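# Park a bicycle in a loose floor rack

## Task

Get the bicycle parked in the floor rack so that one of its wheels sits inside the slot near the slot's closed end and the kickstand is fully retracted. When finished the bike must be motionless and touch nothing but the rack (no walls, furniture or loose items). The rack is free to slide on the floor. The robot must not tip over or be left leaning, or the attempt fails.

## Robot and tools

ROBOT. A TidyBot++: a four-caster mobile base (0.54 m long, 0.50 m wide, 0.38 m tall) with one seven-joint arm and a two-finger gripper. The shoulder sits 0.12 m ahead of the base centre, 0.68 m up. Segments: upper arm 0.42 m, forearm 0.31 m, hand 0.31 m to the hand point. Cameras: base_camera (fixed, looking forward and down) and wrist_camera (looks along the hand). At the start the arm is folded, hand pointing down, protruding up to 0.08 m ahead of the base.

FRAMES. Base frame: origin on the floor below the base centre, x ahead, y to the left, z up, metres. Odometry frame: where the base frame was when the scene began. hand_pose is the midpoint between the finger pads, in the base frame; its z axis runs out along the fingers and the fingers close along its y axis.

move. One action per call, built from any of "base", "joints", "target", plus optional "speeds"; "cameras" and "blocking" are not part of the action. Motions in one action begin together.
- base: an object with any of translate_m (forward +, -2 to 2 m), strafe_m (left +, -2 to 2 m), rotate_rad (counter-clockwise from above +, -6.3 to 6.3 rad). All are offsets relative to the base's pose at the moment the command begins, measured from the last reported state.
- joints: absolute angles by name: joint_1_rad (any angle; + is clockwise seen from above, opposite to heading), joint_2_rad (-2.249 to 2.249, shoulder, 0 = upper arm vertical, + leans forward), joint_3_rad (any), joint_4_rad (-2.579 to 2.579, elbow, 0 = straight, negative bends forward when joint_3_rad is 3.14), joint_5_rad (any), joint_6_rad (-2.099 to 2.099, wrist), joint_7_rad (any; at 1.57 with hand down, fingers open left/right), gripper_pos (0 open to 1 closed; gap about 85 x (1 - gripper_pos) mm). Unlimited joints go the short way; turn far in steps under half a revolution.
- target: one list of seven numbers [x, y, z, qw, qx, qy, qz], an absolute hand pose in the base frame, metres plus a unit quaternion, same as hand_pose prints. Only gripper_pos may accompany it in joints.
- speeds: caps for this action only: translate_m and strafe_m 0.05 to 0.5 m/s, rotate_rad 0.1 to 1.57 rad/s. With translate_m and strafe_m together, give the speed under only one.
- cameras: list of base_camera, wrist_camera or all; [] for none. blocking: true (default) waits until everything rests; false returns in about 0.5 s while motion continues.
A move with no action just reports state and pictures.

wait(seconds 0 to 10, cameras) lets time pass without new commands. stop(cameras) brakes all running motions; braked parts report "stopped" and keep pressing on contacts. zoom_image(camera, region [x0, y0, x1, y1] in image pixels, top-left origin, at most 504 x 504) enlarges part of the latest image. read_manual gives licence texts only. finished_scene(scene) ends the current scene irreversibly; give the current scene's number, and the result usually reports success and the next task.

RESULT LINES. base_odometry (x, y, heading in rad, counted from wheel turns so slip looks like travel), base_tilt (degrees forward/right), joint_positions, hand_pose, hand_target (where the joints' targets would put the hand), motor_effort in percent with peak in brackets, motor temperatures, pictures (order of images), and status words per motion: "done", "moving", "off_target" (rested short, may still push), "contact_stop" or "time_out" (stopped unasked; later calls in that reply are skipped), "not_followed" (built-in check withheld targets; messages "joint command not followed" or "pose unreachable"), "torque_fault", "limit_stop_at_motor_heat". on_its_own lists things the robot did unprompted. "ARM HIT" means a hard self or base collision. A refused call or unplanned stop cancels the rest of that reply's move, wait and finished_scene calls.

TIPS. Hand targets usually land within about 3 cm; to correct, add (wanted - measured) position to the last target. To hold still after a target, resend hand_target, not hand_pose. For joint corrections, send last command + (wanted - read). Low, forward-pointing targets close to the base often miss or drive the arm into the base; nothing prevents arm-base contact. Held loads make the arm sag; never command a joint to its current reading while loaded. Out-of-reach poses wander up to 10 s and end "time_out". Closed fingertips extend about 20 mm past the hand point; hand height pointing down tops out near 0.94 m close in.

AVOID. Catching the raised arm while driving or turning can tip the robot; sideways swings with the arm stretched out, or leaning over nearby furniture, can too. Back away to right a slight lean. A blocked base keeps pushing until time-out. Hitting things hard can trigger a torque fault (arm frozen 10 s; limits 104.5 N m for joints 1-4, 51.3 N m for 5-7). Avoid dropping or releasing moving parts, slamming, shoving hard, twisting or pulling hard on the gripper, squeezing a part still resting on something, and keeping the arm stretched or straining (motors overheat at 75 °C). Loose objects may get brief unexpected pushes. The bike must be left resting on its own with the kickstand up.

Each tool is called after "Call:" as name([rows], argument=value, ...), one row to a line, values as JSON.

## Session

Call:
move()

Scene clock: 0.00 s.
Motor temperatures (°C): [38 35 34 38 37 50 44]
base_odometry: x=+0.000 y=+0.000 heading=+0.000
base_tilt: forward=+0.0 right=+0.6
base_status: not commanded
joint_positions: joint_1_rad=+0.028 joint_2_rad=-0.325 joint_3_rad=+3.186 joint_4_rad=-2.537 joint_5_rad=-0.002 joint_6_rad=-0.908 joint_7_rad=+1.578 gripper_pos=+0.000
joint_status: not commanded
motor_effort: joint_1_rad=+0 joint_2_rad=-1 joint_3_rad=+0 joint_4_rad=+13 joint_5_rad=-2 joint_6_rad=+0 joint_7_rad=+1
hand_pose: x=+0.2438 y=-0.0054 z=+0.5815 quat_wxyz=(-0.008, +0.999, -0.032, +0.011) (m; base frame)
hand_target: x=+0.2434 y=-0.0054 z=+0.5813 quat_wxyz=(-0.008, +0.999, -0.032, +0.011) (m; base frame)
hand_status: not commanded
pictures: base_camera, wrist_camera
camera_calibration:
wrist_camera: T_world_to_cam=[[-0.0495927, -0.998767, 0.00209508, -0.00102128], [-0.998576, 0.0496243, 0.0196023, 0.286925], [-0.0196821, -0.00111996, -0.999806, 0.727929], [0, 0, 0, 1]] pos_world=[0.300793, -0.0144432, 0.722166]

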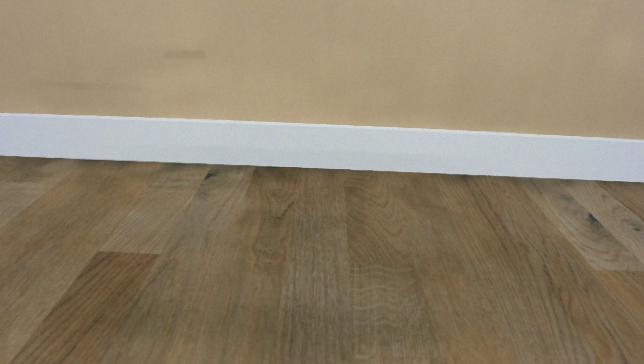

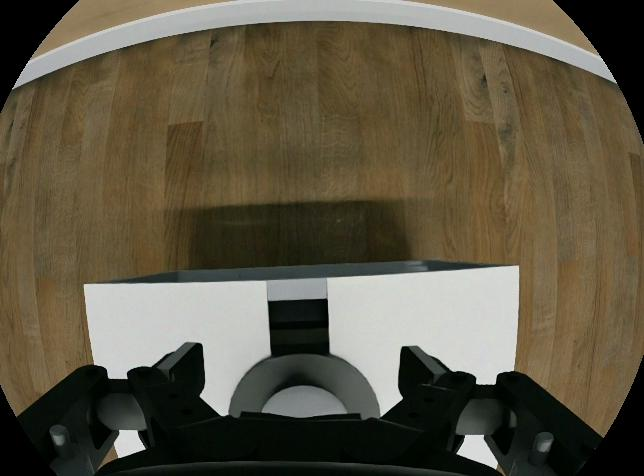

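Call:
move(base={"rotate_rad": 1.57}, cameras=["base_camera"])

Call:
move(base={"rotate_rad": 1.57}, cameras=["base_camera"])

Call:
move(base={"rotate_rad": 1.57}, cameras=["base_camera"])

Scene clock: 7.27 s.
Motor temperatures (°C): [38 35 34 38 37 50 44]
move: done
base_odometry: x=+0.000 y=+0.000 heading=+1.570
base_tilt: forward=+0.0 right=+0.6
base_status: done
joint_positions: joint_1_rad=+0.028 joint_2_rad=-0.325 joint_3_rad=+3.186 joint_4_rad=-2.537 joint_5_rad=-0.002 joint_6_rad=-0.908 joint_7_rad=+1.578 gripper_pos=+0.000
joint_status: not commanded
motor_effort: joint_1_rad=+0(1) joint_2_rad=-1(1) joint_3_rad=+0(1) joint_4_rad=+14(14) joint_5_rad=-1(2) joint_6_rad=+0(1) joint_7_rad=+1(1)
hand_pose: x=+0.2438 y=-0.0054 z=+0.5815 quat_wxyz=(-0.008, +0.999, -0.032, +0.011) (m; base frame)
hand_target: x=+0.2434 y=-0.0054 z=+0.5813 quat_wxyz=(-0.008, +0.999, -0.032, +0.011) (m; base frame)
hand_status: not commanded
pictures: base_camera

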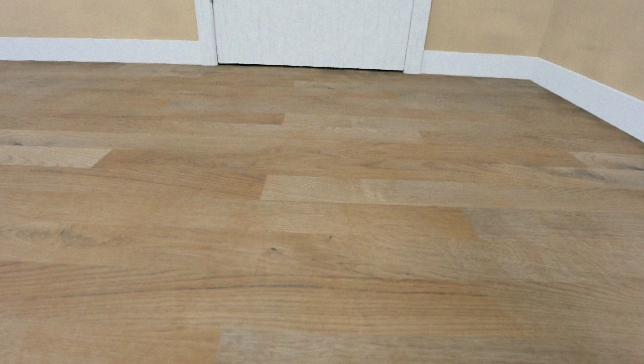

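Scene clock: 9.57 s.
Motor temperatures (°C): [38 35 34 38 37 50 44]
move: done
base_odometry: x=+0.000 y=+0.000 heading=+3.139
base_tilt: forward=+0.0 right=+0.6
base_status: done
joint_positions: joint_1_rad=+0.028 joint_2_rad=-0.325 joint_3_rad=+3.186 joint_4_rad=-2.537 joint_5_rad=-0.002 joint_6_rad=-0.908 joint_7_rad=+1.578 gripper_pos=+0.000
joint_status: not commanded
motor_effort: joint_1_rad=+0(1) joint_2_rad=+0(1) joint_3_rad=+0(1) joint_4_rad=+14(14) joint_5_rad=-1(3) joint_6_rad=+0(1) joint_7_rad=+1(1)
hand_pose: x=+0.2438 y=-0.0054 z=+0.5815 quat_wxyz=(-0.008, +0.999, -0.032, +0.011) (m; base frame)
hand_target: x=+0.2434 y=-0.0054 z=+0.5813 quat_wxyz=(-0.008, +0.999, -0.032, +0.011) (m; base frame)
hand_status: not commanded
pictures: base_camera

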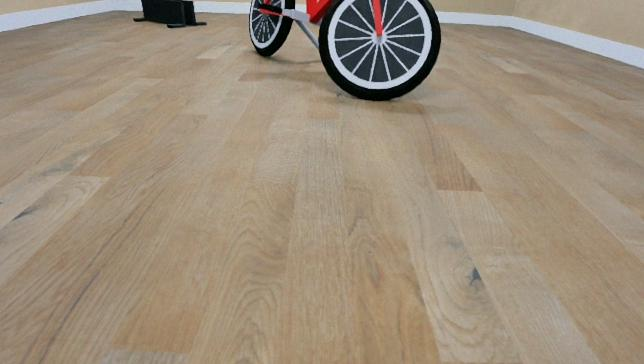

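Scene clock: 11.87 s.
Motor temperatures (°C): [38 35 34 38 37 50 44]
move: done
base_odometry: x=+0.000 y=+0.000 heading=-1.574
base_tilt: forward=-0.1 right=+0.6
base_status: done
joint_positions: joint_1_rad=+0.028 joint_2_rad=-0.325 joint_3_rad=+3.186 joint_4_rad=-2.537 joint_5_rad=-0.002 joint_6_rad=-0.908 joint_7_rad=+1.578 gripper_pos=+0.000
joint_status: not commanded
motor_effort: joint_1_rad=+0(1) joint_2_rad=-1(1) joint_3_rad=+0(1) joint_4_rad=+14(14) joint_5_rad=-1(2) joint_6_rad=+0(1) joint_7_rad=+1(1)
hand_pose: x=+0.2438 y=-0.0054 z=+0.5815 quat_wxyz=(-0.008, +0.999, -0.032, +0.011) (m; base frame)
hand_target: x=+0.2434 y=-0.0054 z=+0.5813 quat_wxyz=(-0.008, +0.999, -0.032, +0.011) (m; base frame)
hand_status: not commanded
pictures: base_camera

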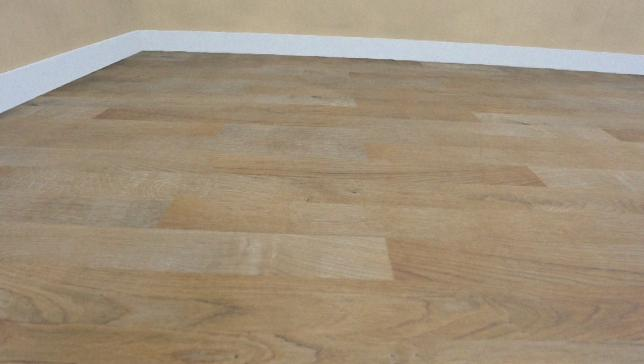

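Call:
move(base={"rotate_rad": -1.57}, joints={"joint_1_rad": 0.018, "joint_2_rad": -0.3, "joint_3_rad": 3.139, "joint_4_rad": -1.8, "joint_5_rad": 0.018, "joint_6_rad": -0.7, "joint_7_rad": 1.57})

Call:
zoom_image(camera="wrist_camera", region=[60, 0, 560, 300])

Call:
zoom_image(camera="base_camera", region=[100, 0, 480, 120])

Scene clock: 14.57 s.
Motor temperatures (°C): [38 35 34 38 37 50 44]
move: done
base_odometry: x=+0.000 y=+0.000 heading=+3.139
base_tilt: forward=+0.0 right=+0.6
base_status: done
joint_positions: joint_1_rad=+0.026 joint_2_rad=-0.323 joint_3_rad=+3.155 joint_4_rad=-1.806 joint_5_rad=-0.002 joint_6_rad=-0.745 joint_7_rad=+1.578 gripper_pos=+0.000
joint_status: all done
motor_effort: joint_1_rad=+0(1) joint_2_rad=-8(9) joint_3_rad=+0(2) joint_4_rad=+21(21) joint_5_rad=-1(3) joint_6_rad=+7(7) joint_7_rad=+1(1)
hand_pose: x=+0.5449 y=-0.0157 z=+0.9182 quat_wxyz=(+0.007, +0.897, -0.015, +0.441) (m; base frame)
hand_target: x=+0.5598 y=-0.0089 z=+0.9228 quat_wxyz=(+0.012, +0.891, -0.004, +0.454) (m; base frame)
hand_status: not commanded
pictures: base_camera, wrist_camera
camera_calibration:
wrist_camera: T_world_to_cam=[[-0.0388156, -0.999004, 0.0219957, -0.0211744], [-0.643078, 0.00812615, -0.765758, 1.10832], [0.764817, -0.0438683, -0.642753, 0.314477], [0, 0, 0, 1]] pos_world=[0.471394, -0.0163641, 1.0513]

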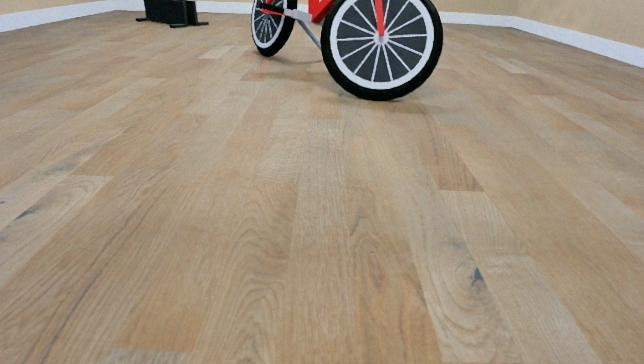

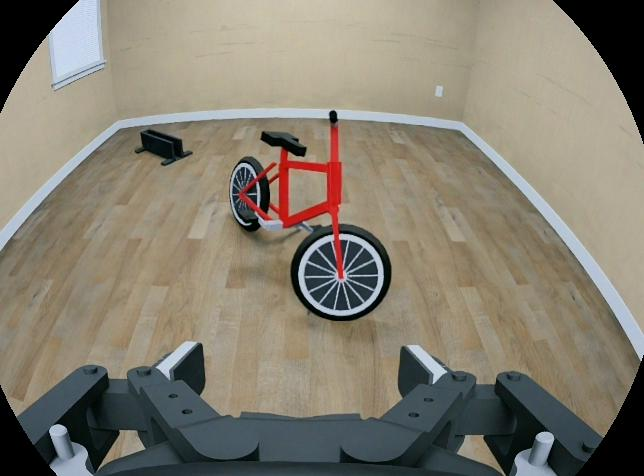

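Scaled by 1.008.

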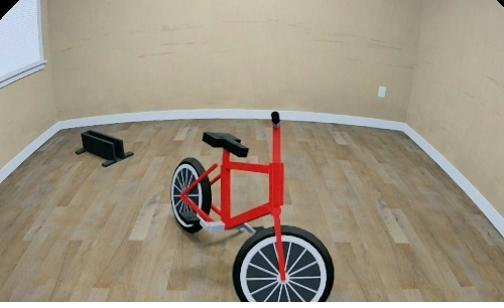

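Scaled by 1.326.

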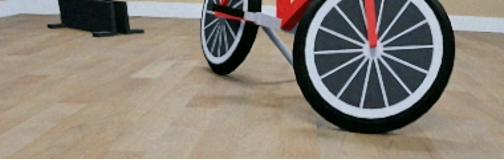

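Call:
zoom_image(camera="wrist_camera", region=[110, 110, 230, 190])

Call:
zoom_image(camera="base_camera", region=[120, 0, 240, 40])

Scaled by 4.200.

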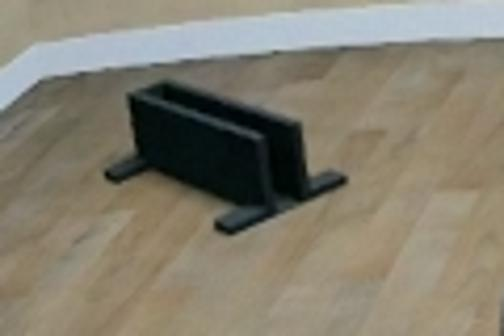

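Scaled by 4.200.

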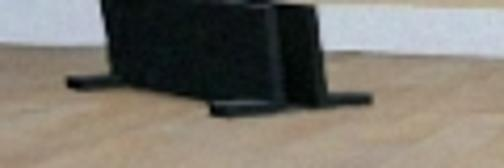

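Call:
move(base={"translate_m": 0.95, "strafe_m": 0.65}, cameras=[])

Call:
move(base={"rotate_rad": -0.96}, joints={"joint_6_rad": -1.0, "joint_7_rad": -1.57})

Scene clock: 19.90 s.
Motor temperatures (°C): [38 35 34 39 37 50 44]
move: done
base_odometry: x=-0.952 y=-0.648 heading=+3.139
base_tilt: forward=+0.0 right=+0.6
base_status: done
joint_positions: joint_1_rad=+0.026 joint_2_rad=-0.313 joint_3_rad=+3.152 joint_4_rad=-1.806 joint_5_rad=-0.002 joint_6_rad=-0.741 joint_7_rad=+1.578 gripper_pos=+0.000
joint_status: not commanded
motor_effort: joint_1_rad=+0(1) joint_2_rad=-9(11) joint_3_rad=+0(1) joint_4_rad=+21(22) joint_5_rad=-1(2) joint_6_rad=+7(7) joint_7_rad=+1(1)
hand_pose: x=+0.5480 y=-0.0144 z=+0.9150 quat_wxyz=(+0.007, +0.899, -0.014, +0.438) (m; base frame)
hand_target: x=+0.5598 y=-0.0089 z=+0.9228 quat_wxyz=(+0.012, +0.891, -0.004, +0.454) (m; base frame)
hand_status: not commanded
pictures: none
No camera images: "cameras" was empty.

Scene clock: 23.30 s.
Motor temperatures (°C): [38 35 34 39 37 50 44]
move: done
base_odometry: x=-0.952 y=-0.648 heading=+2.180
base_tilt: forward=+0.0 right=+0.6
base_status: done
joint_positions: joint_1_rad=+0.026 joint_2_rad=-0.313 joint_3_rad=+3.149 joint_4_rad=-1.806 joint_5_rad=-0.002 joint_6_rad=-0.944 joint_7_rad=+4.666 gripper_pos=+0.000
joint_status: all done
motor_effort: joint_1_rad=+0(1) joint_2_rad=-7(9) joint_3_rad=+1(2) joint_4_rad=+20(21) joint_5_rad=-1(3) joint_6_rad=+5(8) joint_7_rad=+1(1)
hand_pose: x=+0.5044 y=-0.0112 z=+0.8695 quat_wxyz=(+0.345, +0.038, +0.938, +0.004) (m; base frame)
hand_target: x=+0.4944 y=-0.0091 z=+0.8567 quat_wxyz=(+0.315, +0.005, +0.949, -0.012) (m; base frame)
hand_status: not commanded
pictures: base_camera, wrist_camera
camera_calibration:
wrist_camera: T_world_to_cam=[[0.0448925, 0.998273, 0.0378804, -0.0508525], [0.732594, -0.0586772, 0.678132, -0.905196], [0.679184, -0.00269215, -0.733963, 0.437284], [0, 0, 0, 1]] pos_world=[0.368427, -0.00117248, 0.936719]

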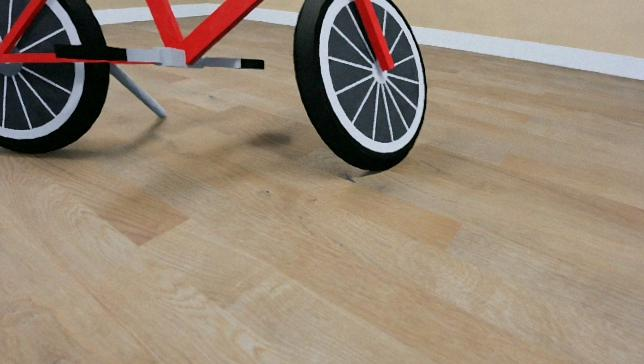

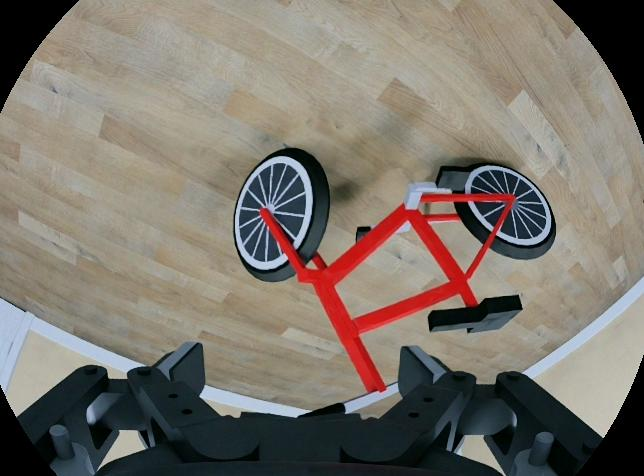

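Call:
move(base={"translate_m": 0.27, "strafe_m": 0.12, "rotate_rad": -0.05}, speeds={"translate_m": 0.3}, joints={"joint_2_rad": -0.3, "joint_4_rad": -1.6, "joint_6_rad": -1.35, "joint_7_rad": -0.69})

Scene clock: 25.67 s.
Motor temperatures (°C): [38 35 34 39 37 50 44]
move: done
base_odometry: x=-1.204 y=-0.495 heading=+2.129
base_tilt: forward=+0.0 right=+0.6
base_status: done
joint_positions: joint_1_rad=+0.026 joint_2_rad=-0.307 joint_3_rad=+3.149 joint_4_rad=-1.606 joint_5_rad=-0.002 joint_6_rad=-1.296 joint_7_rad=+5.545 gripper_pos=+0.000
joint_status: all done
motor_effort: joint_1_rad=+0(1) joint_2_rad=-7(9) joint_3_rad=+0(2) joint_4_rad=+18(22) joint_5_rad=-1(2) joint_6_rad=+4(7) joint_7_rad=+1(2)
hand_pose: x=+0.4565 y=-0.0095 z=+0.9012 quat_wxyz=(+0.246, -0.375, +0.887, -0.111) (m; base frame)
hand_target: x=+0.4443 y=-0.0090 z=+0.8935 quat_wxyz=(+0.215, -0.407, +0.881, -0.114) (m; base frame)
hand_status: not commanded
pictures: base_camera, wrist_camera
camera_calibration:
wrist_camera: T_world_to_cam=[[-0.628257, 0.683402, -0.371826, 0.621937], [0.567319, 0.72946, 0.382148, -0.541857], [0.532393, 0.0291432, -0.845995, 0.661408], [0, 0, 0, 1]] pos_world=[0.346013, -0.0490456, 0.99787]

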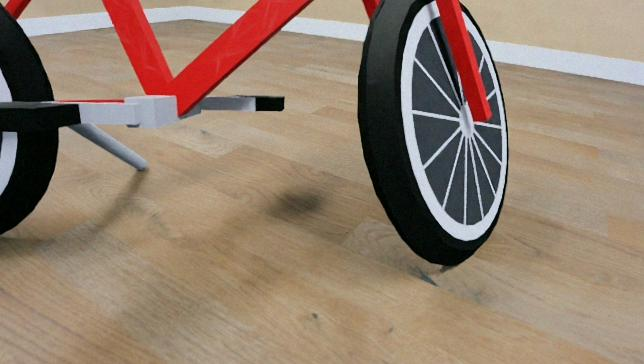

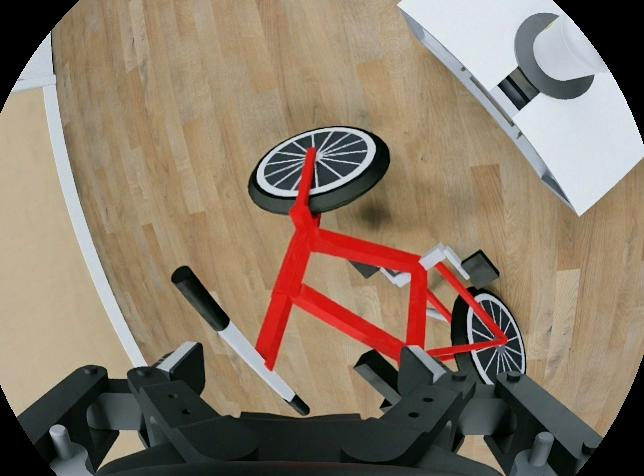

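Call:
move(joints={"joint_1_rad": 0.018, "joint_2_rad": 0.857, "joint_4_rad": -0.30, "joint_6_rad": -1.984, "joint_7_rad": -0.635}, cameras=[])

Call:
move(base={"translate_m": 0.04, "strafe_m": 0.025}, speeds={"translate_m": 0.2}, cameras=["wrist_camera"])

Scene clock: 28.93 s.
Motor temperatures (°C): [38 36 34 39 37 50 44]
move: done
base_odometry: x=-1.204 y=-0.495 heading=+2.129
base_tilt: forward=+0.0 right=+0.6
base_status: not commanded
joint_positions: joint_1_rad=+0.026 joint_2_rad=+0.842 joint_3_rad=+3.149 joint_4_rad=-0.311 joint_5_rad=-0.002 joint_6_rad=-1.930 joint_7_rad=+5.601 gripper_pos=+0.000
joint_status: all done
motor_effort: joint_1_rad=+0(1) joint_2_rad=-43(46) joint_3_rad=-1(1) joint_4_rad=+15(20) joint_5_rad=-2(2) joint_6_rad=+0(5) joint_7_rad=+1(1)
hand_pose: x=+0.7383 y=-0.0164 z=+0.7789 quat_wxyz=(+0.026, -0.416, +0.909, -0.015) (m; base frame)
hand_target: x=+0.7249 y=-0.0138 z=+0.7724 quat_wxyz=(-0.003, -0.440, +0.898, -0.007) (m; base frame)
hand_status: not commanded
pictures: none
No camera images: "cameras" was empty.

Scene clock: 29.90 s.
Motor temperatures (°C): [38 36 34 39 37 50 44]
move: done
base_odometry: x=-1.247 y=-0.474 heading=+2.128
base_tilt: forward=+0.0 right=+0.6
base_status: done
joint_positions: joint_1_rad=+0.018 joint_2_rad=+0.849 joint_3_rad=+3.149 joint_4_rad=-0.308 joint_5_rad=-0.002 joint_6_rad=-1.937 joint_7_rad=+5.602 gripper_pos=+0.000
joint_status: not commanded
motor_effort: joint_1_rad=+0(4) joint_2_rad=-44(46) joint_3_rad=-1(1) joint_4_rad=+16(16) joint_5_rad=-1(2) joint_6_rad=+0(1) joint_7_rad=+1(1)
hand_pose: x=+0.7375 y=-0.0117 z=+0.7749 quat_wxyz=(+0.021, -0.420, +0.907, -0.012) (m; base frame)
hand_target: x=+0.7249 y=-0.0138 z=+0.7724 quat_wxyz=(-0.003, -0.440, +0.898, -0.007) (m; base frame)
hand_status: not commanded
pictures: wrist_camera
camera_calibration:
wrist_camera: T_world_to_cam=[[-0.772061, 0.635176, -0.0217616, 0.587276], [0.632719, 0.7714, 0.0678866, -0.455578], [0.0599068, 0.0386436, -0.997456, 0.87096], [0, 0, 0, 1]] pos_world=[0.68949, -0.0552477, 0.912452]

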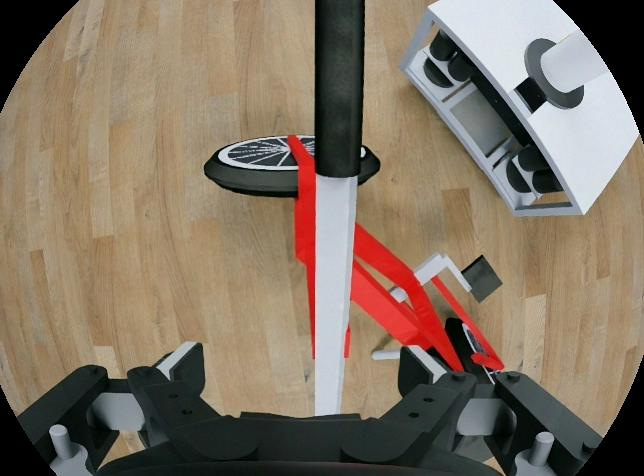

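Call:
move(base={"strafe_m": 0.013}, joints={"joint_2_rad": 0.80, "joint_4_rad": -0.56, "joint_6_rad": -1.74}, cameras=["wrist_camera"])

Scene clock: 31.90 s.
Motor temperatures (°C): [38 36 34 39 37 50 44]
move: done
base_odometry: x=-1.258 y=-0.481 heading=+2.128
base_tilt: forward=+0.0 right=+0.6
base_status: done
joint_positions: joint_1_rad=+0.014 joint_2_rad=+0.831 joint_3_rad=+3.149 joint_4_rad=-0.548 joint_5_rad=-0.002 joint_6_rad=-1.791 joint_7_rad=+5.602 gripper_pos=+0.000
joint_status: all done
motor_effort: joint_1_rad=+0(3) joint_2_rad=-44(47) joint_3_rad=-1(2) joint_4_rad=+16(18) joint_5_rad=-2(2) joint_6_rad=+0(1) joint_7_rad=+1(1)
hand_pose: x=+0.7296 y=-0.0092 z=+0.7144 quat_wxyz=(-0.013, -0.422, +0.907, +0.005) (m; base frame)
hand_target: x=+0.7410 y=-0.0143 z=+0.7297 quat_wxyz=(+0.015, -0.442, +0.897, -0.017) (m; base frame)
hand_status: not commanded
pictures: wrist_camera
camera_calibration:
wrist_camera: T_world_to_cam=[[-0.773932, 0.632157, 0.0375034, 0.537174], [0.633083, 0.77378, 0.0216737, -0.41565], [-0.0153181, 0.0405168, -0.999061, 0.867048], [0, 0, 0, 1]] pos_world=[0.692159, -0.0530868, 0.855097]

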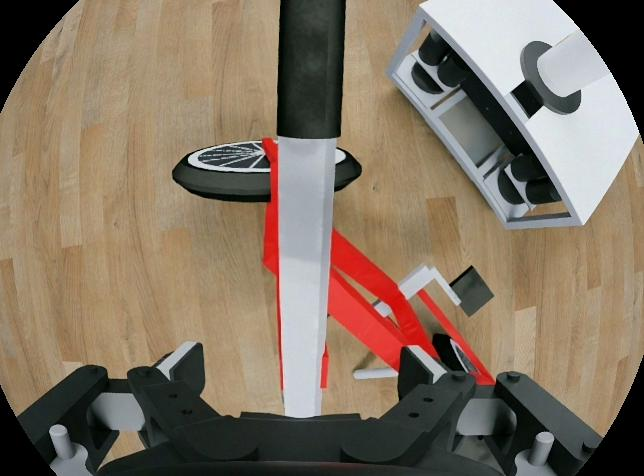

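Call:
move(base={"translate_m": -0.006, "strafe_m": -0.008}, joints={"joint_2_rad": 0.766, "joint_4_rad": -0.815, "joint_6_rad": -1.515}, cameras=["wrist_camera"])

Scene clock: 33.53 s.
Motor temperatures (°C): [38 36 34 39 37 50 44]
move: done
base_odometry: x=-1.248 y=-0.481 heading=+2.128
base_tilt: forward=+0.0 right=+0.6
base_status: done
joint_positions: joint_1_rad=+0.019 joint_2_rad=+0.797 joint_3_rad=+3.149 joint_4_rad=-0.803 joint_5_rad=-0.002 joint_6_rad=-1.567 joint_7_rad=+5.602 gripper_pos=+0.000
joint_status: all done
motor_effort: joint_1_rad=+0(3) joint_2_rad=-44(46) joint_3_rad=-1(1) joint_4_rad=+17(18) joint_5_rad=-2(2) joint_6_rad=+0(1) joint_7_rad=+1(1)
hand_pose: x=+0.7262 y=-0.0128 z=+0.6555 quat_wxyz=(-0.012, -0.419, +0.908, +0.004) (m; base frame)
hand_target: x=+0.7390 y=-0.0142 z=+0.6709 quat_wxyz=(+0.017, -0.444, +0.896, -0.018) (m; base frame)
hand_status: not commanded
pictures: wrist_camera
camera_calibration:
wrist_camera: T_world_to_cam=[[-0.770171, 0.636832, 0.0358107, 0.537522], [0.63771, 0.769924, 0.0232938, -0.413882], [-0.0127373, 0.0407771, -0.999087, 0.80642], [0, 0, 0, 1]] pos_world=[0.688192, -0.0565366, 0.796076]

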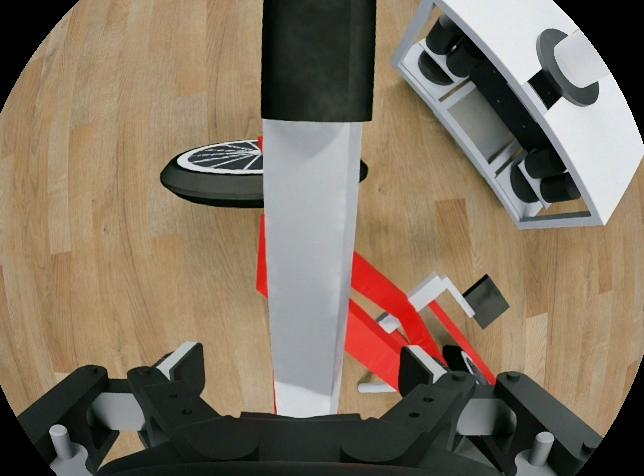

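Call:
move(base={"translate_m": -0.006, "strafe_m": -0.007}, joints={"joint_2_rad": 0.766, "joint_4_rad": -0.735, "joint_6_rad": -1.67}, cameras=[])

Call:
move(joints={"gripper_pos": 1.0}, cameras=["wrist_camera"])

Scene clock: 34.73 s.
Motor temperatures (°C): [38 36 34 39 37 50 44]
move: done
base_odometry: x=-1.239 y=-0.483 heading=+2.128
base_tilt: forward=+0.0 right=+0.6
base_status: done
joint_positions: joint_1_rad=+0.021 joint_2_rad=+0.790 joint_3_rad=+3.149 joint_4_rad=-0.739 joint_5_rad=-0.002 joint_6_rad=-1.639 joint_7_rad=+5.602 gripper_pos=+0.000
joint_status: all done
motor_effort: joint_1_rad=+0(4) joint_2_rad=-43(48) joint_3_rad=+0(2) joint_4_rad=+17(18) joint_5_rad=-1(2) joint_6_rad=+0(1) joint_7_rad=+1(1)
hand_pose: x=+0.7234 y=-0.0138 z=+0.6798 quat_wxyz=(-0.013, -0.418, +0.908, +0.005) (m; base frame)
hand_target: x=+0.7150 y=-0.0139 z=+0.6959 quat_wxyz=(-0.017, -0.443, +0.896, +0.000) (m; base frame)
hand_status: not commanded
pictures: none
No camera images: "cameras" was empty.

Scene clock: 35.83 s.
Motor temperatures (°C): [38 36 34 39 37 50 44]
move: off_target
base_odometry: x=-1.239 y=-0.483 heading=+2.128
base_tilt: forward=+0.0 right=+0.6
base_status: not commanded
joint_positions: joint_1_rad=+0.021 joint_2_rad=+0.789 joint_3_rad=+3.147 joint_4_rad=-0.739 joint_5_rad=-0.002 joint_6_rad=-1.646 joint_7_rad=+5.602 gripper_pos=+0.782
joint_status: gripper_pos off_target (ended at +0.782, target +1.000)
motor_effort: joint_1_rad=-1(4) joint_2_rad=-45(46) joint_3_rad=+0(2) joint_4_rad=+16(20) joint_5_rad=+2(3) joint_6_rad=-1(4) joint_7_rad=+2(3)
hand_pose: x=+0.7215 y=-0.0130 z=+0.6805 quat_wxyz=(-0.015, -0.419, +0.908, +0.006) (m; base frame)
hand_target: x=+0.7150 y=-0.0139 z=+0.6959 quat_wxyz=(-0.017, -0.443, +0.896, +0.000) (m; base frame)
hand_status: not commanded
pictures: wrist_camera
camera_calibration:
wrist_camera: T_world_to_cam=[[-0.769774, 0.636938, 0.0419291, 0.528723], [0.638017, 0.769763, 0.0199709, -0.409269], [-0.0195553, 0.0421246, -0.998921, 0.83614], [0, 0, 0, 1]] pos_world=[0.684469, -0.0569459, 0.821243]

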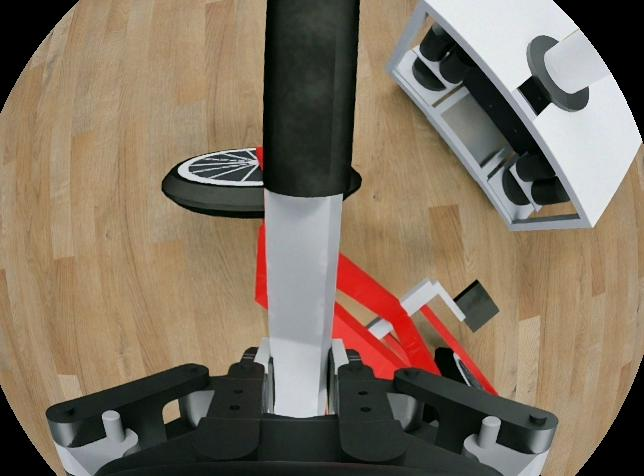

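Call:
move(joints={"joint_7_rad": -1.08}, base={"translate_m": -0.012, "strafe_m": 0.016}, cameras=["wrist_camera"])

Scene clock: 37.50 s.
Motor temperatures (°C): [38 36 34 39 37 50 44]
move: done
base_odometry: x=-1.247 y=-0.501 heading=+2.128
base_tilt: forward=+0.0 right=+0.6
base_status: done
joint_positions: joint_1_rad=+0.018 joint_2_rad=+0.790 joint_3_rad=+3.145 joint_4_rad=-0.743 joint_5_rad=-0.002 joint_6_rad=-1.655 joint_7_rad=+5.242 gripper_pos=+0.801
joint_status: all done
motor_effort: joint_1_rad=+1(5) joint_2_rad=-46(51) joint_3_rad=+1(2) joint_4_rad=+19(21) joint_5_rad=+3(3) joint_6_rad=+1(5) joint_7_rad=+0(3)
hand_pose: x=+0.7175 y=-0.0103 z=+0.6788 quat_wxyz=(-0.023, -0.252, +0.967, +0.006) (m; base frame)
hand_target: x=+0.7150 y=-0.0139 z=+0.6959 quat_wxyz=(-0.016, -0.234, +0.972, -0.004) (m; base frame)
hand_status: not commanded
pictures: wrist_camera
camera_calibration:
wrist_camera: T_world_to_cam=[[-0.499388, 0.865372, 0.0417398, 0.332463], [0.866152, 0.49978, 0.00120801, -0.562461], [-0.0198153, 0.0367562, -0.999128, 0.834535], [0, 0, 0, 1]] pos_world=[0.669741, -0.0372721, 0.82061]

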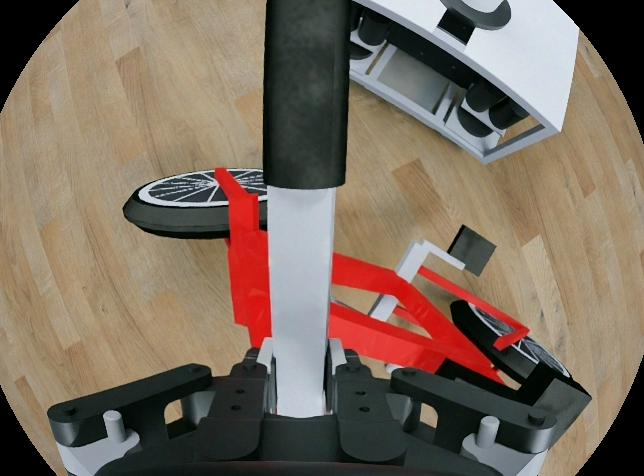

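Call:
move(joints={"joint_7_rad": -1.52}, base={"translate_m": -0.004, "strafe_m": 0.018}, cameras=["wrist_camera"])

Scene clock: 40.90 s.
Motor temperatures (°C): [38 37 34 39 37 50 44]
move: done
base_odometry: x=-1.260 y=-0.514 heading=+2.128
base_tilt: forward=+0.0 right=+0.6
base_status: done
joint_positions: joint_1_rad=+0.015 joint_2_rad=+0.791 joint_3_rad=+3.140 joint_4_rad=-0.753 joint_5_rad=-0.002 joint_6_rad=-1.663 joint_7_rad=+4.831 gripper_pos=+0.812
joint_status: all done
motor_effort: joint_1_rad=+1(4) joint_2_rad=-49(51) joint_3_rad=+1(2) joint_4_rad=+22(22) joint_5_rad=+0(3) joint_6_rad=+3(4) joint_7_rad=-2(2)
hand_pose: x=+0.7122 y=-0.0060 z=+0.6753 quat_wxyz=(-0.032, -0.052, +0.998, +0.004) (m; base frame)
hand_target: x=+0.7150 y=-0.0139 z=+0.6959 quat_wxyz=(-0.015, -0.017, +1.000, -0.008) (m; base frame)
hand_status: not commanded
pictures: wrist_camera
camera_calibration:
wrist_camera: T_world_to_cam=[[-0.118215, 0.992554, 0.029358, 0.063895], [0.992638, 0.118906, -0.0230243, -0.636085], [-0.0263437, 0.02642, -0.999304, 0.835479], [0, 0, 0, 1]] pos_world=[0.660966, -0.00985793, 0.818376]

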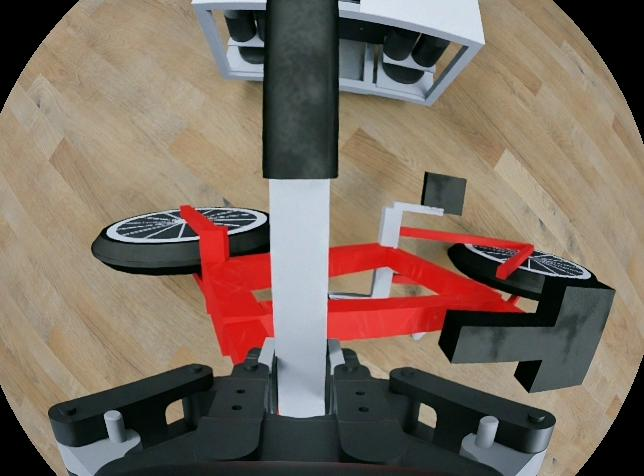

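Call:
move(base={"translate_m": -0.09}, speeds={"translate_m": 0.1}, cameras=["wrist_camera"])

Scene clock: 42.50 s.
Motor temperatures (°C): [38 37 34 39 37 50 44]
move: done
base_odometry: x=-1.212 y=-0.591 heading=+2.128
base_tilt: forward=+0.0 right=+0.6
base_status: done
joint_positions: joint_1_rad=+0.013 joint_2_rad=+0.795 joint_3_rad=+3.140 joint_4_rad=-0.720 joint_5_rad=-0.002 joint_6_rad=-1.633 joint_7_rad=+4.815 gripper_pos=+0.812
joint_status: not commanded
motor_effort: joint_1_rad=+2(4) joint_2_rad=-47(54) joint_3_rad=+1(2) joint_4_rad=+14(20) joint_5_rad=+2(2) joint_6_rad=-9(10) joint_7_rad=-1(2)
hand_pose: x=+0.7313 y=-0.0050 z=+0.6830 quat_wxyz=(-0.003, -0.046, +0.999, +0.002) (m; base frame)
hand_target: x=+0.7150 y=-0.0139 z=+0.6959 quat_wxyz=(-0.015, -0.017, +1.000, -0.008) (m; base frame)
hand_status: not commanded
pictures: wrist_camera
camera_calibration:
wrist_camera: T_world_to_cam=[[-0.106402, 0.994087, 0.0216629, 0.061535], [0.993753, 0.105578, 0.0361749, -0.696324], [0.0336738, 0.0253766, -0.999111, 0.799663], [0, 0, 0, 1]] pos_world=[0.671593, -0.00794778, 0.822809]

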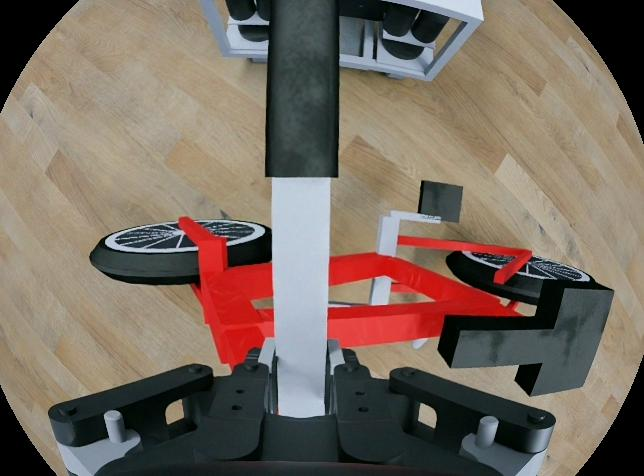

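Call:
move(base={"translate_m": -0.07}, speeds={"translate_m": 0.1}, cameras=["wrist_camera", "base_camera"])

Scene clock: 43.80 s.
Motor temperatures (°C): [38 37 34 39 37 50 44]
move: done
base_odometry: x=-1.175 y=-0.651 heading=+2.128
base_tilt: forward=+0.0 right=+0.6
base_status: done
joint_positions: joint_1_rad=+0.013 joint_2_rad=+0.791 joint_3_rad=+3.140 joint_4_rad=-0.721 joint_5_rad=-0.002 joint_6_rad=-1.632 joint_7_rad=+4.815 gripper_pos=+0.812
joint_status: not commanded
motor_effort: joint_1_rad=+1(3) joint_2_rad=-46(50) joint_3_rad=+0(2) joint_4_rad=+15(16) joint_5_rad=-1(1) joint_6_rad=-6(11) joint_7_rad=-1(1)
hand_pose: x=+0.7312 y=-0.0050 z=+0.6851 quat_wxyz=(-0.001, -0.046, +0.999, +0.002) (m; base frame)
hand_target: x=+0.7150 y=-0.0139 z=+0.6959 quat_wxyz=(-0.015, -0.017, +1.000, -0.008) (m; base frame)
hand_status: not commanded
pictures: base_camera, wrist_camera
camera_calibration:
wrist_camera: T_world_to_cam=[[-0.10647, 0.994088, 0.0212867, 0.0617777], [0.993634, 0.105579, 0.0393034, -0.698281], [0.0368236, 0.0253358, -0.999001, 0.799316], [0, 0, 0, 1]] pos_world=[0.670979, -0.00793975, 0.824647]

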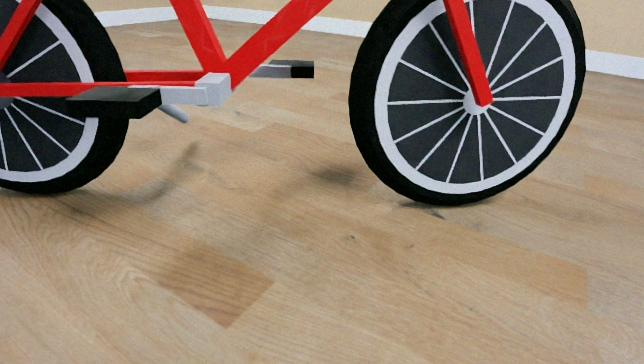

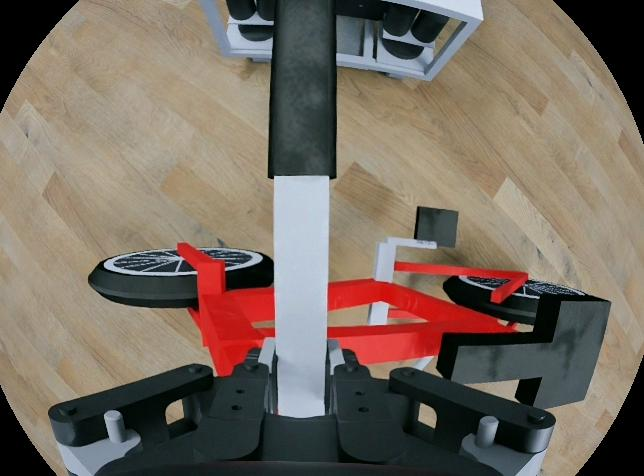

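Call:
move(base={"translate_m": -0.015}, joints={"joint_7_rad": -1.60}, cameras=[])

Call:
move(base={"strafe_m": 0.2}, speeds={"strafe_m": 0.12}, cameras=["wrist_camera", "base_camera"])

Scene clock: 44.93 s.
Motor temperatures (°C): [38 37 34 39 37 50 44]
move: done
base_odometry: x=-1.167 y=-0.663 heading=+2.128
base_tilt: forward=+0.0 right=+0.6
base_status: done
joint_positions: joint_1_rad=+0.012 joint_2_rad=+0.790 joint_3_rad=+3.140 joint_4_rad=-0.729 joint_5_rad=-0.002 joint_6_rad=-1.639 joint_7_rad=+4.729 gripper_pos=+0.813
joint_status: all done
motor_effort: joint_1_rad=+1(4) joint_2_rad=-46(52) joint_3_rad=+0(2) joint_4_rad=+16(18) joint_5_rad=-1(3) joint_6_rad=-5(8) joint_7_rad=-1(3)
hand_pose: x=+0.7267 y=-0.0043 z=+0.6829 quat_wxyz=(-0.008, -0.003, +1.000, +0.002) (m; base frame)
hand_target: x=+0.7150 y=-0.0139 z=+0.6959 quat_wxyz=(-0.015, +0.023, +1.000, -0.008) (m; base frame)
hand_status: not commanded
pictures: none
No camera images: "cameras" was empty.

Scene clock: 47.60 s.
Motor temperatures (°C): [38 37 34 39 37 50 44]
move: done
base_odometry: x=-1.337 y=-0.769 heading=+2.129
base_tilt: forward=+0.0 right=+0.6
base_status: done
joint_positions: joint_1_rad=+0.009 joint_2_rad=+0.790 joint_3_rad=+3.138 joint_4_rad=-0.729 joint_5_rad=-0.001 joint_6_rad=-1.639 joint_7_rad=+4.728 gripper_pos=+0.813
joint_status: not commanded
motor_effort: joint_1_rad=+0(6) joint_2_rad=-47(50) joint_3_rad=-2(4) joint_4_rad=+17(18) joint_5_rad=-3(6) joint_6_rad=-3(6) joint_7_rad=+1(1)
hand_pose: x=+0.7266 y=-0.0022 z=+0.6829 quat_wxyz=(-0.008, -0.005, +1.000, +0.002) (m; base frame)
hand_target: x=+0.7150 y=-0.0139 z=+0.6959 quat_wxyz=(-0.015, +0.023, +1.000, -0.008) (m; base frame)
hand_status: not commanded
pictures: base_camera, wrist_camera
camera_calibration:
wrist_camera: T_world_to_cam=[[-0.0247021, 0.999459, 0.0217326, -0.00118915], [0.999403, 0.024164, 0.0246814, -0.688364], [0.0241429, 0.0223293, -0.999459, 0.806744], [0, 0, 0, 1]] pos_world=[0.668446, -0.000191885, 0.823324]

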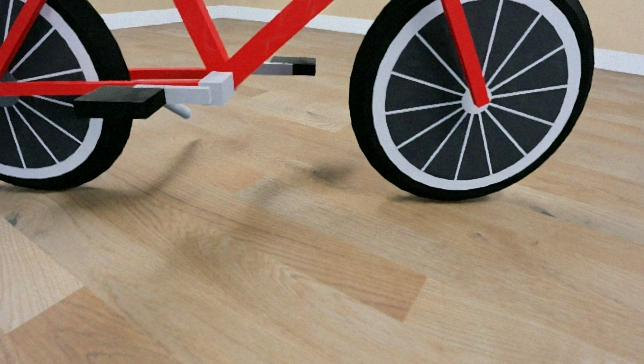

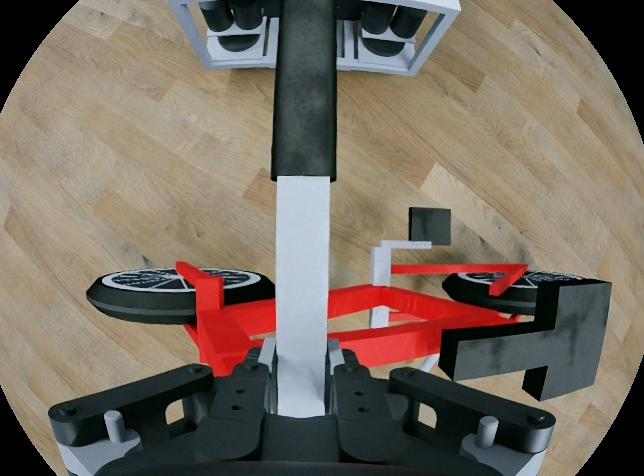

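Call:
move(base={"strafe_m": 0.2}, speeds={"strafe_m": 0.15}, cameras=["wrist_camera", "base_camera"])

Scene clock: 50.17 s.
Motor temperatures (°C): [38 38 34 39 37 50 44]
move: done
base_odometry: x=-1.507 y=-0.876 heading=+2.129
base_tilt: forward=+0.0 right=+0.6
base_status: done
joint_positions: joint_1_rad=+0.011 joint_2_rad=+0.790 joint_3_rad=+3.135 joint_4_rad=-0.730 joint_5_rad=+0.001 joint_6_rad=-1.639 joint_7_rad=+4.727 gripper_pos=+0.813
joint_status: not commanded
motor_effort: joint_1_rad=-1(7) joint_2_rad=-49(51) joint_3_rad=-1(5) joint_4_rad=+18(19) joint_5_rad=-2(6) joint_6_rad=-2(6) joint_7_rad=+0(1)
hand_pose: x=+0.7265 y=-0.0029 z=+0.6827 quat_wxyz=(-0.009, -0.004, +1.000, +0.002) (m; base frame)
hand_target: x=+0.7150 y=-0.0139 z=+0.6959 quat_wxyz=(-0.015, +0.023, +1.000, -0.008) (m; base frame)
hand_status: not commanded
pictures: base_camera, wrist_camera
camera_calibration:
wrist_camera: T_world_to_cam=[[-0.0225968, 0.999507, 0.0218059, -0.00206677], [0.999463, 0.0220669, 0.0242419, -0.687974], [0.0237488, 0.022342, -0.999468, 0.806907], [0, 0, 0, 1]] pos_world=[0.668395, -0.000780697, 0.8232]

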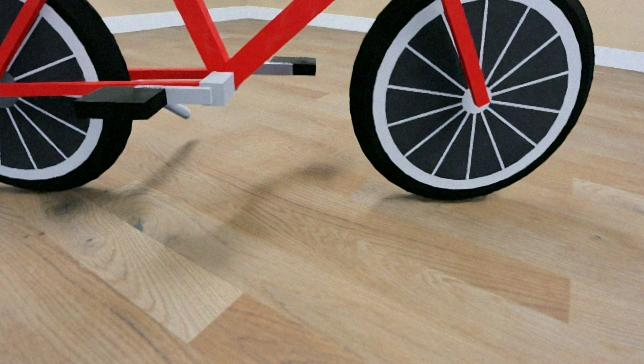

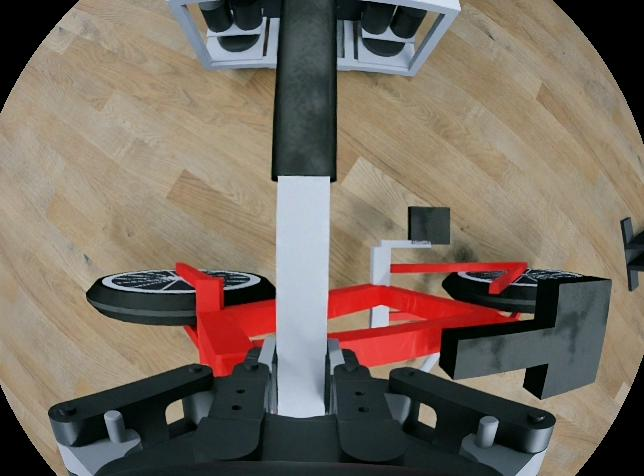

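Call:
zoom_image(camera="wrist_camera", region=[564, 180, 644, 320])

Scaled by 3.600.

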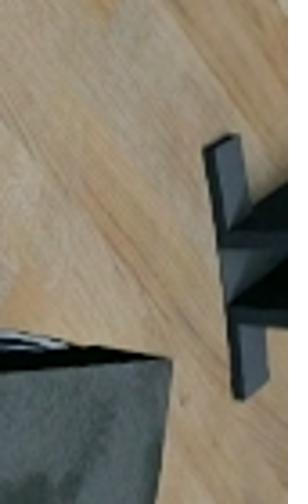

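Call:
move(base={"translate_m": 0.004, "strafe_m": 0.02}, joints={"joint_7_rad": -2.05}, cameras=["base_camera"])

Call:
move(base={"translate_m": -0.040, "strafe_m": -0.112}, speeds={"strafe_m": 0.12}, joints={"joint_7_rad": -2.13}, cameras=["wrist_camera", "base_camera"])

Scene clock: 53.23 s.
Motor temperatures (°C): [38 38 34 39 37 50 44]
move: done
base_odometry: x=-1.526 y=-0.883 heading=+2.129
base_tilt: forward=+0.0 right=+0.6
base_status: done
joint_positions: joint_1_rad=+0.011 joint_2_rad=+0.802 joint_3_rad=+3.135 joint_4_rad=-0.735 joint_5_rad=+0.001 joint_6_rad=-1.639 joint_7_rad=+4.291 gripper_pos=+0.813
joint_status: all done
motor_effort: joint_1_rad=-1(4) joint_2_rad=-52(54) joint_3_rad=-1(3) joint_4_rad=+18(19) joint_5_rad=-1(4) joint_6_rad=-6(7) joint_7_rad=-1(1)
hand_pose: x=+0.7249 y=-0.0027 z=+0.6742 quat_wxyz=(-0.017, +0.212, +0.977, -0.002) (m; base frame)
hand_target: x=+0.7150 y=-0.0139 z=+0.6959 quat_wxyz=(-0.012, +0.246, +0.969, -0.011) (m; base frame)
hand_status: not commanded
pictures: base_camera

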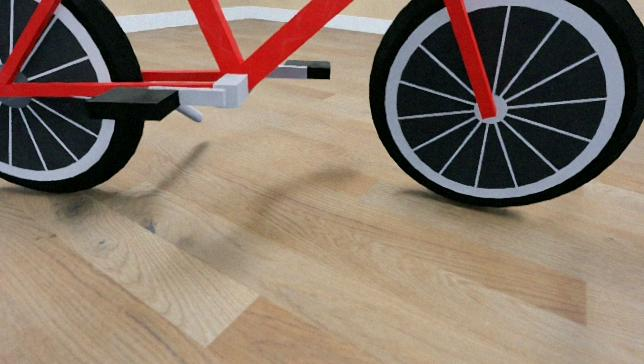

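Scene clock: 55.00 s.
Motor temperatures (°C): [38 38 34 39 37 50 44]
move: done
base_odometry: x=-1.409 y=-0.858 heading=+2.129
base_tilt: forward=+0.0 right=+0.6
base_status: done
joint_positions: joint_1_rad=+0.030 joint_2_rad=+0.803 joint_3_rad=+3.135 joint_4_rad=-0.735 joint_5_rad=+0.001 joint_6_rad=-1.639 joint_7_rad=+4.192 gripper_pos=+0.813
joint_status: all done
motor_effort: joint_1_rad=-1(7) joint_2_rad=-45(55) joint_3_rad=+0(4) joint_4_rad=+17(19) joint_5_rad=+1(4) joint_6_rad=-2(9) joint_7_rad=+1(2)
hand_pose: x=+0.7247 y=-0.0141 z=+0.6732 quat_wxyz=(-0.018, +0.270, +0.963, -0.002) (m; base frame)
hand_target: x=+0.7150 y=-0.0139 z=+0.6959 quat_wxyz=(-0.012, +0.284, +0.959, -0.012) (m; base frame)
hand_status: not commanded
pictures: base_camera, wrist_camera
camera_calibration:
wrist_camera: T_world_to_cam=[[0.506677, 0.862127, 0.00390375, -0.364086], [0.862088, -0.506692, 0.00825587, -0.582866], [0.0090956, -0.000817684, -0.999958, 0.808279], [0, 0, 0, 1]] pos_world=[0.679604, 0.0192165, 0.814478]

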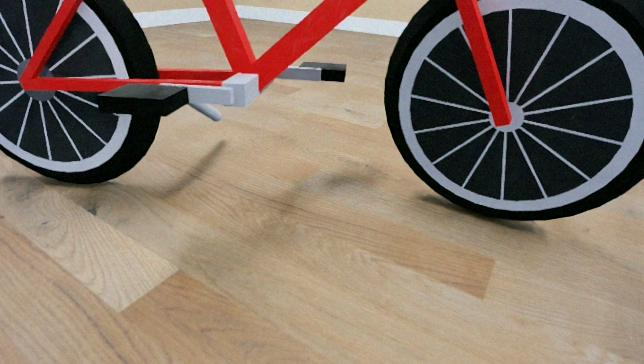

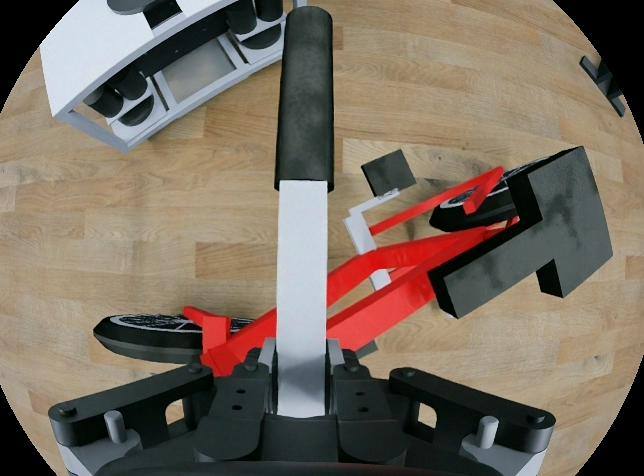

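Call:
move(base={"translate_m": -0.054, "strafe_m": -0.109}, speeds={"strafe_m": 0.12}, joints={"joint_7_rad": -2.19}, cameras=[])

Call:
move(base={"translate_m": -0.055, "strafe_m": -0.105}, speeds={"strafe_m": 0.12}, joints={"joint_7_rad": -2.265}, cameras=["wrist_camera", "base_camera"])

Call:
zoom_image(camera="wrist_camera", region=[544, 0, 644, 140])

Scene clock: 57.27 s.
Motor temperatures (°C): [38 38 34 39 37 50 44]
move: done
base_odometry: x=-1.288 y=-0.846 heading=+2.129
base_tilt: forward=+0.0 right=+0.6
base_status: done
joint_positions: joint_1_rad=+0.029 joint_2_rad=+0.803 joint_3_rad=+3.135 joint_4_rad=-0.734 joint_5_rad=+0.001 joint_6_rad=-1.639 joint_7_rad=+4.131 gripper_pos=+0.813
joint_status: all done
motor_effort: joint_1_rad=-1(6) joint_2_rad=-45(53) joint_3_rad=-1(4) joint_4_rad=+17(19) joint_5_rad=+2(4) joint_6_rad=-2(7) joint_7_rad=+2(2)
hand_pose: x=+0.7249 y=-0.0136 z=+0.6734 quat_wxyz=(-0.017, +0.298, +0.954, -0.003) (m; base frame)
hand_target: x=+0.7150 y=-0.0139 z=+0.6959 quat_wxyz=(-0.012, +0.313, +0.950, -0.012) (m; base frame)
hand_status: not commanded
pictures: none
No camera images: "cameras" was empty.

Scene clock: 59.00 s.
Motor temperatures (°C): [38 38 34 39 37 50 44]
move: done
base_odometry: x=-1.170 y=-0.836 heading=+2.129
base_tilt: forward=+0.0 right=+0.6
base_status: done
joint_positions: joint_1_rad=+0.030 joint_2_rad=+0.804 joint_3_rad=+3.135 joint_4_rad=-0.733 joint_5_rad=+0.001 joint_6_rad=-1.639 joint_7_rad=+4.053 gripper_pos=+0.813
joint_status: all done
motor_effort: joint_1_rad=-1(6) joint_2_rad=-45(53) joint_3_rad=+0(4) joint_4_rad=+17(18) joint_5_rad=+1(5) joint_6_rad=-2(7) joint_7_rad=+2(2)
hand_pose: x=+0.7253 y=-0.0145 z=+0.6735 quat_wxyz=(-0.017, +0.336, +0.942, -0.003) (m; base frame)
hand_target: x=+0.7150 y=-0.0139 z=+0.6959 quat_wxyz=(-0.011, +0.348, +0.937, -0.013) (m; base frame)
hand_status: not commanded
pictures: base_camera, wrist_camera
camera_calibration:
wrist_camera: T_world_to_cam=[[0.621557, 0.783369, 0.000527315, -0.446269], [0.783312, -0.621519, 0.0117012, -0.530389], [0.0094941, -0.00685991, -0.999931, 0.808199], [0, 0, 0, 1]] pos_world=[0.685168, 0.0254901, 0.814585]

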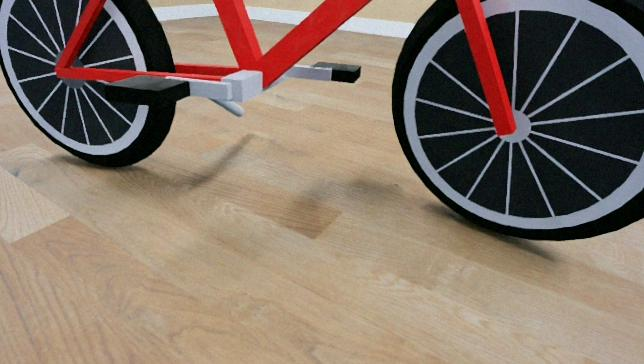

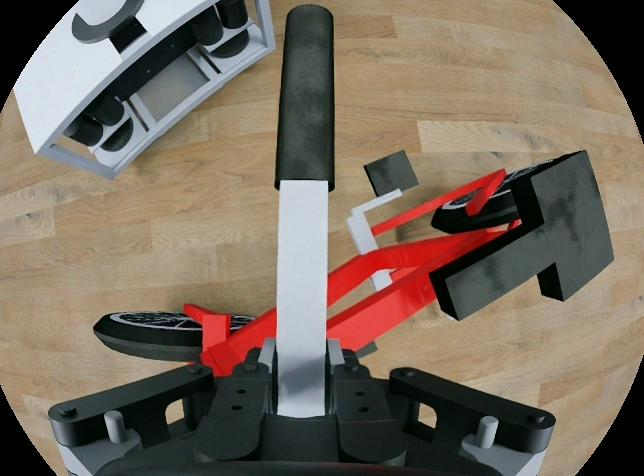

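Scaled by 3.600.

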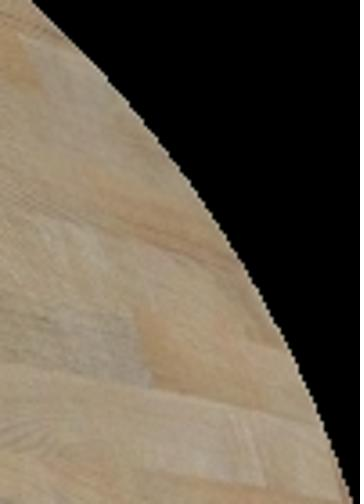

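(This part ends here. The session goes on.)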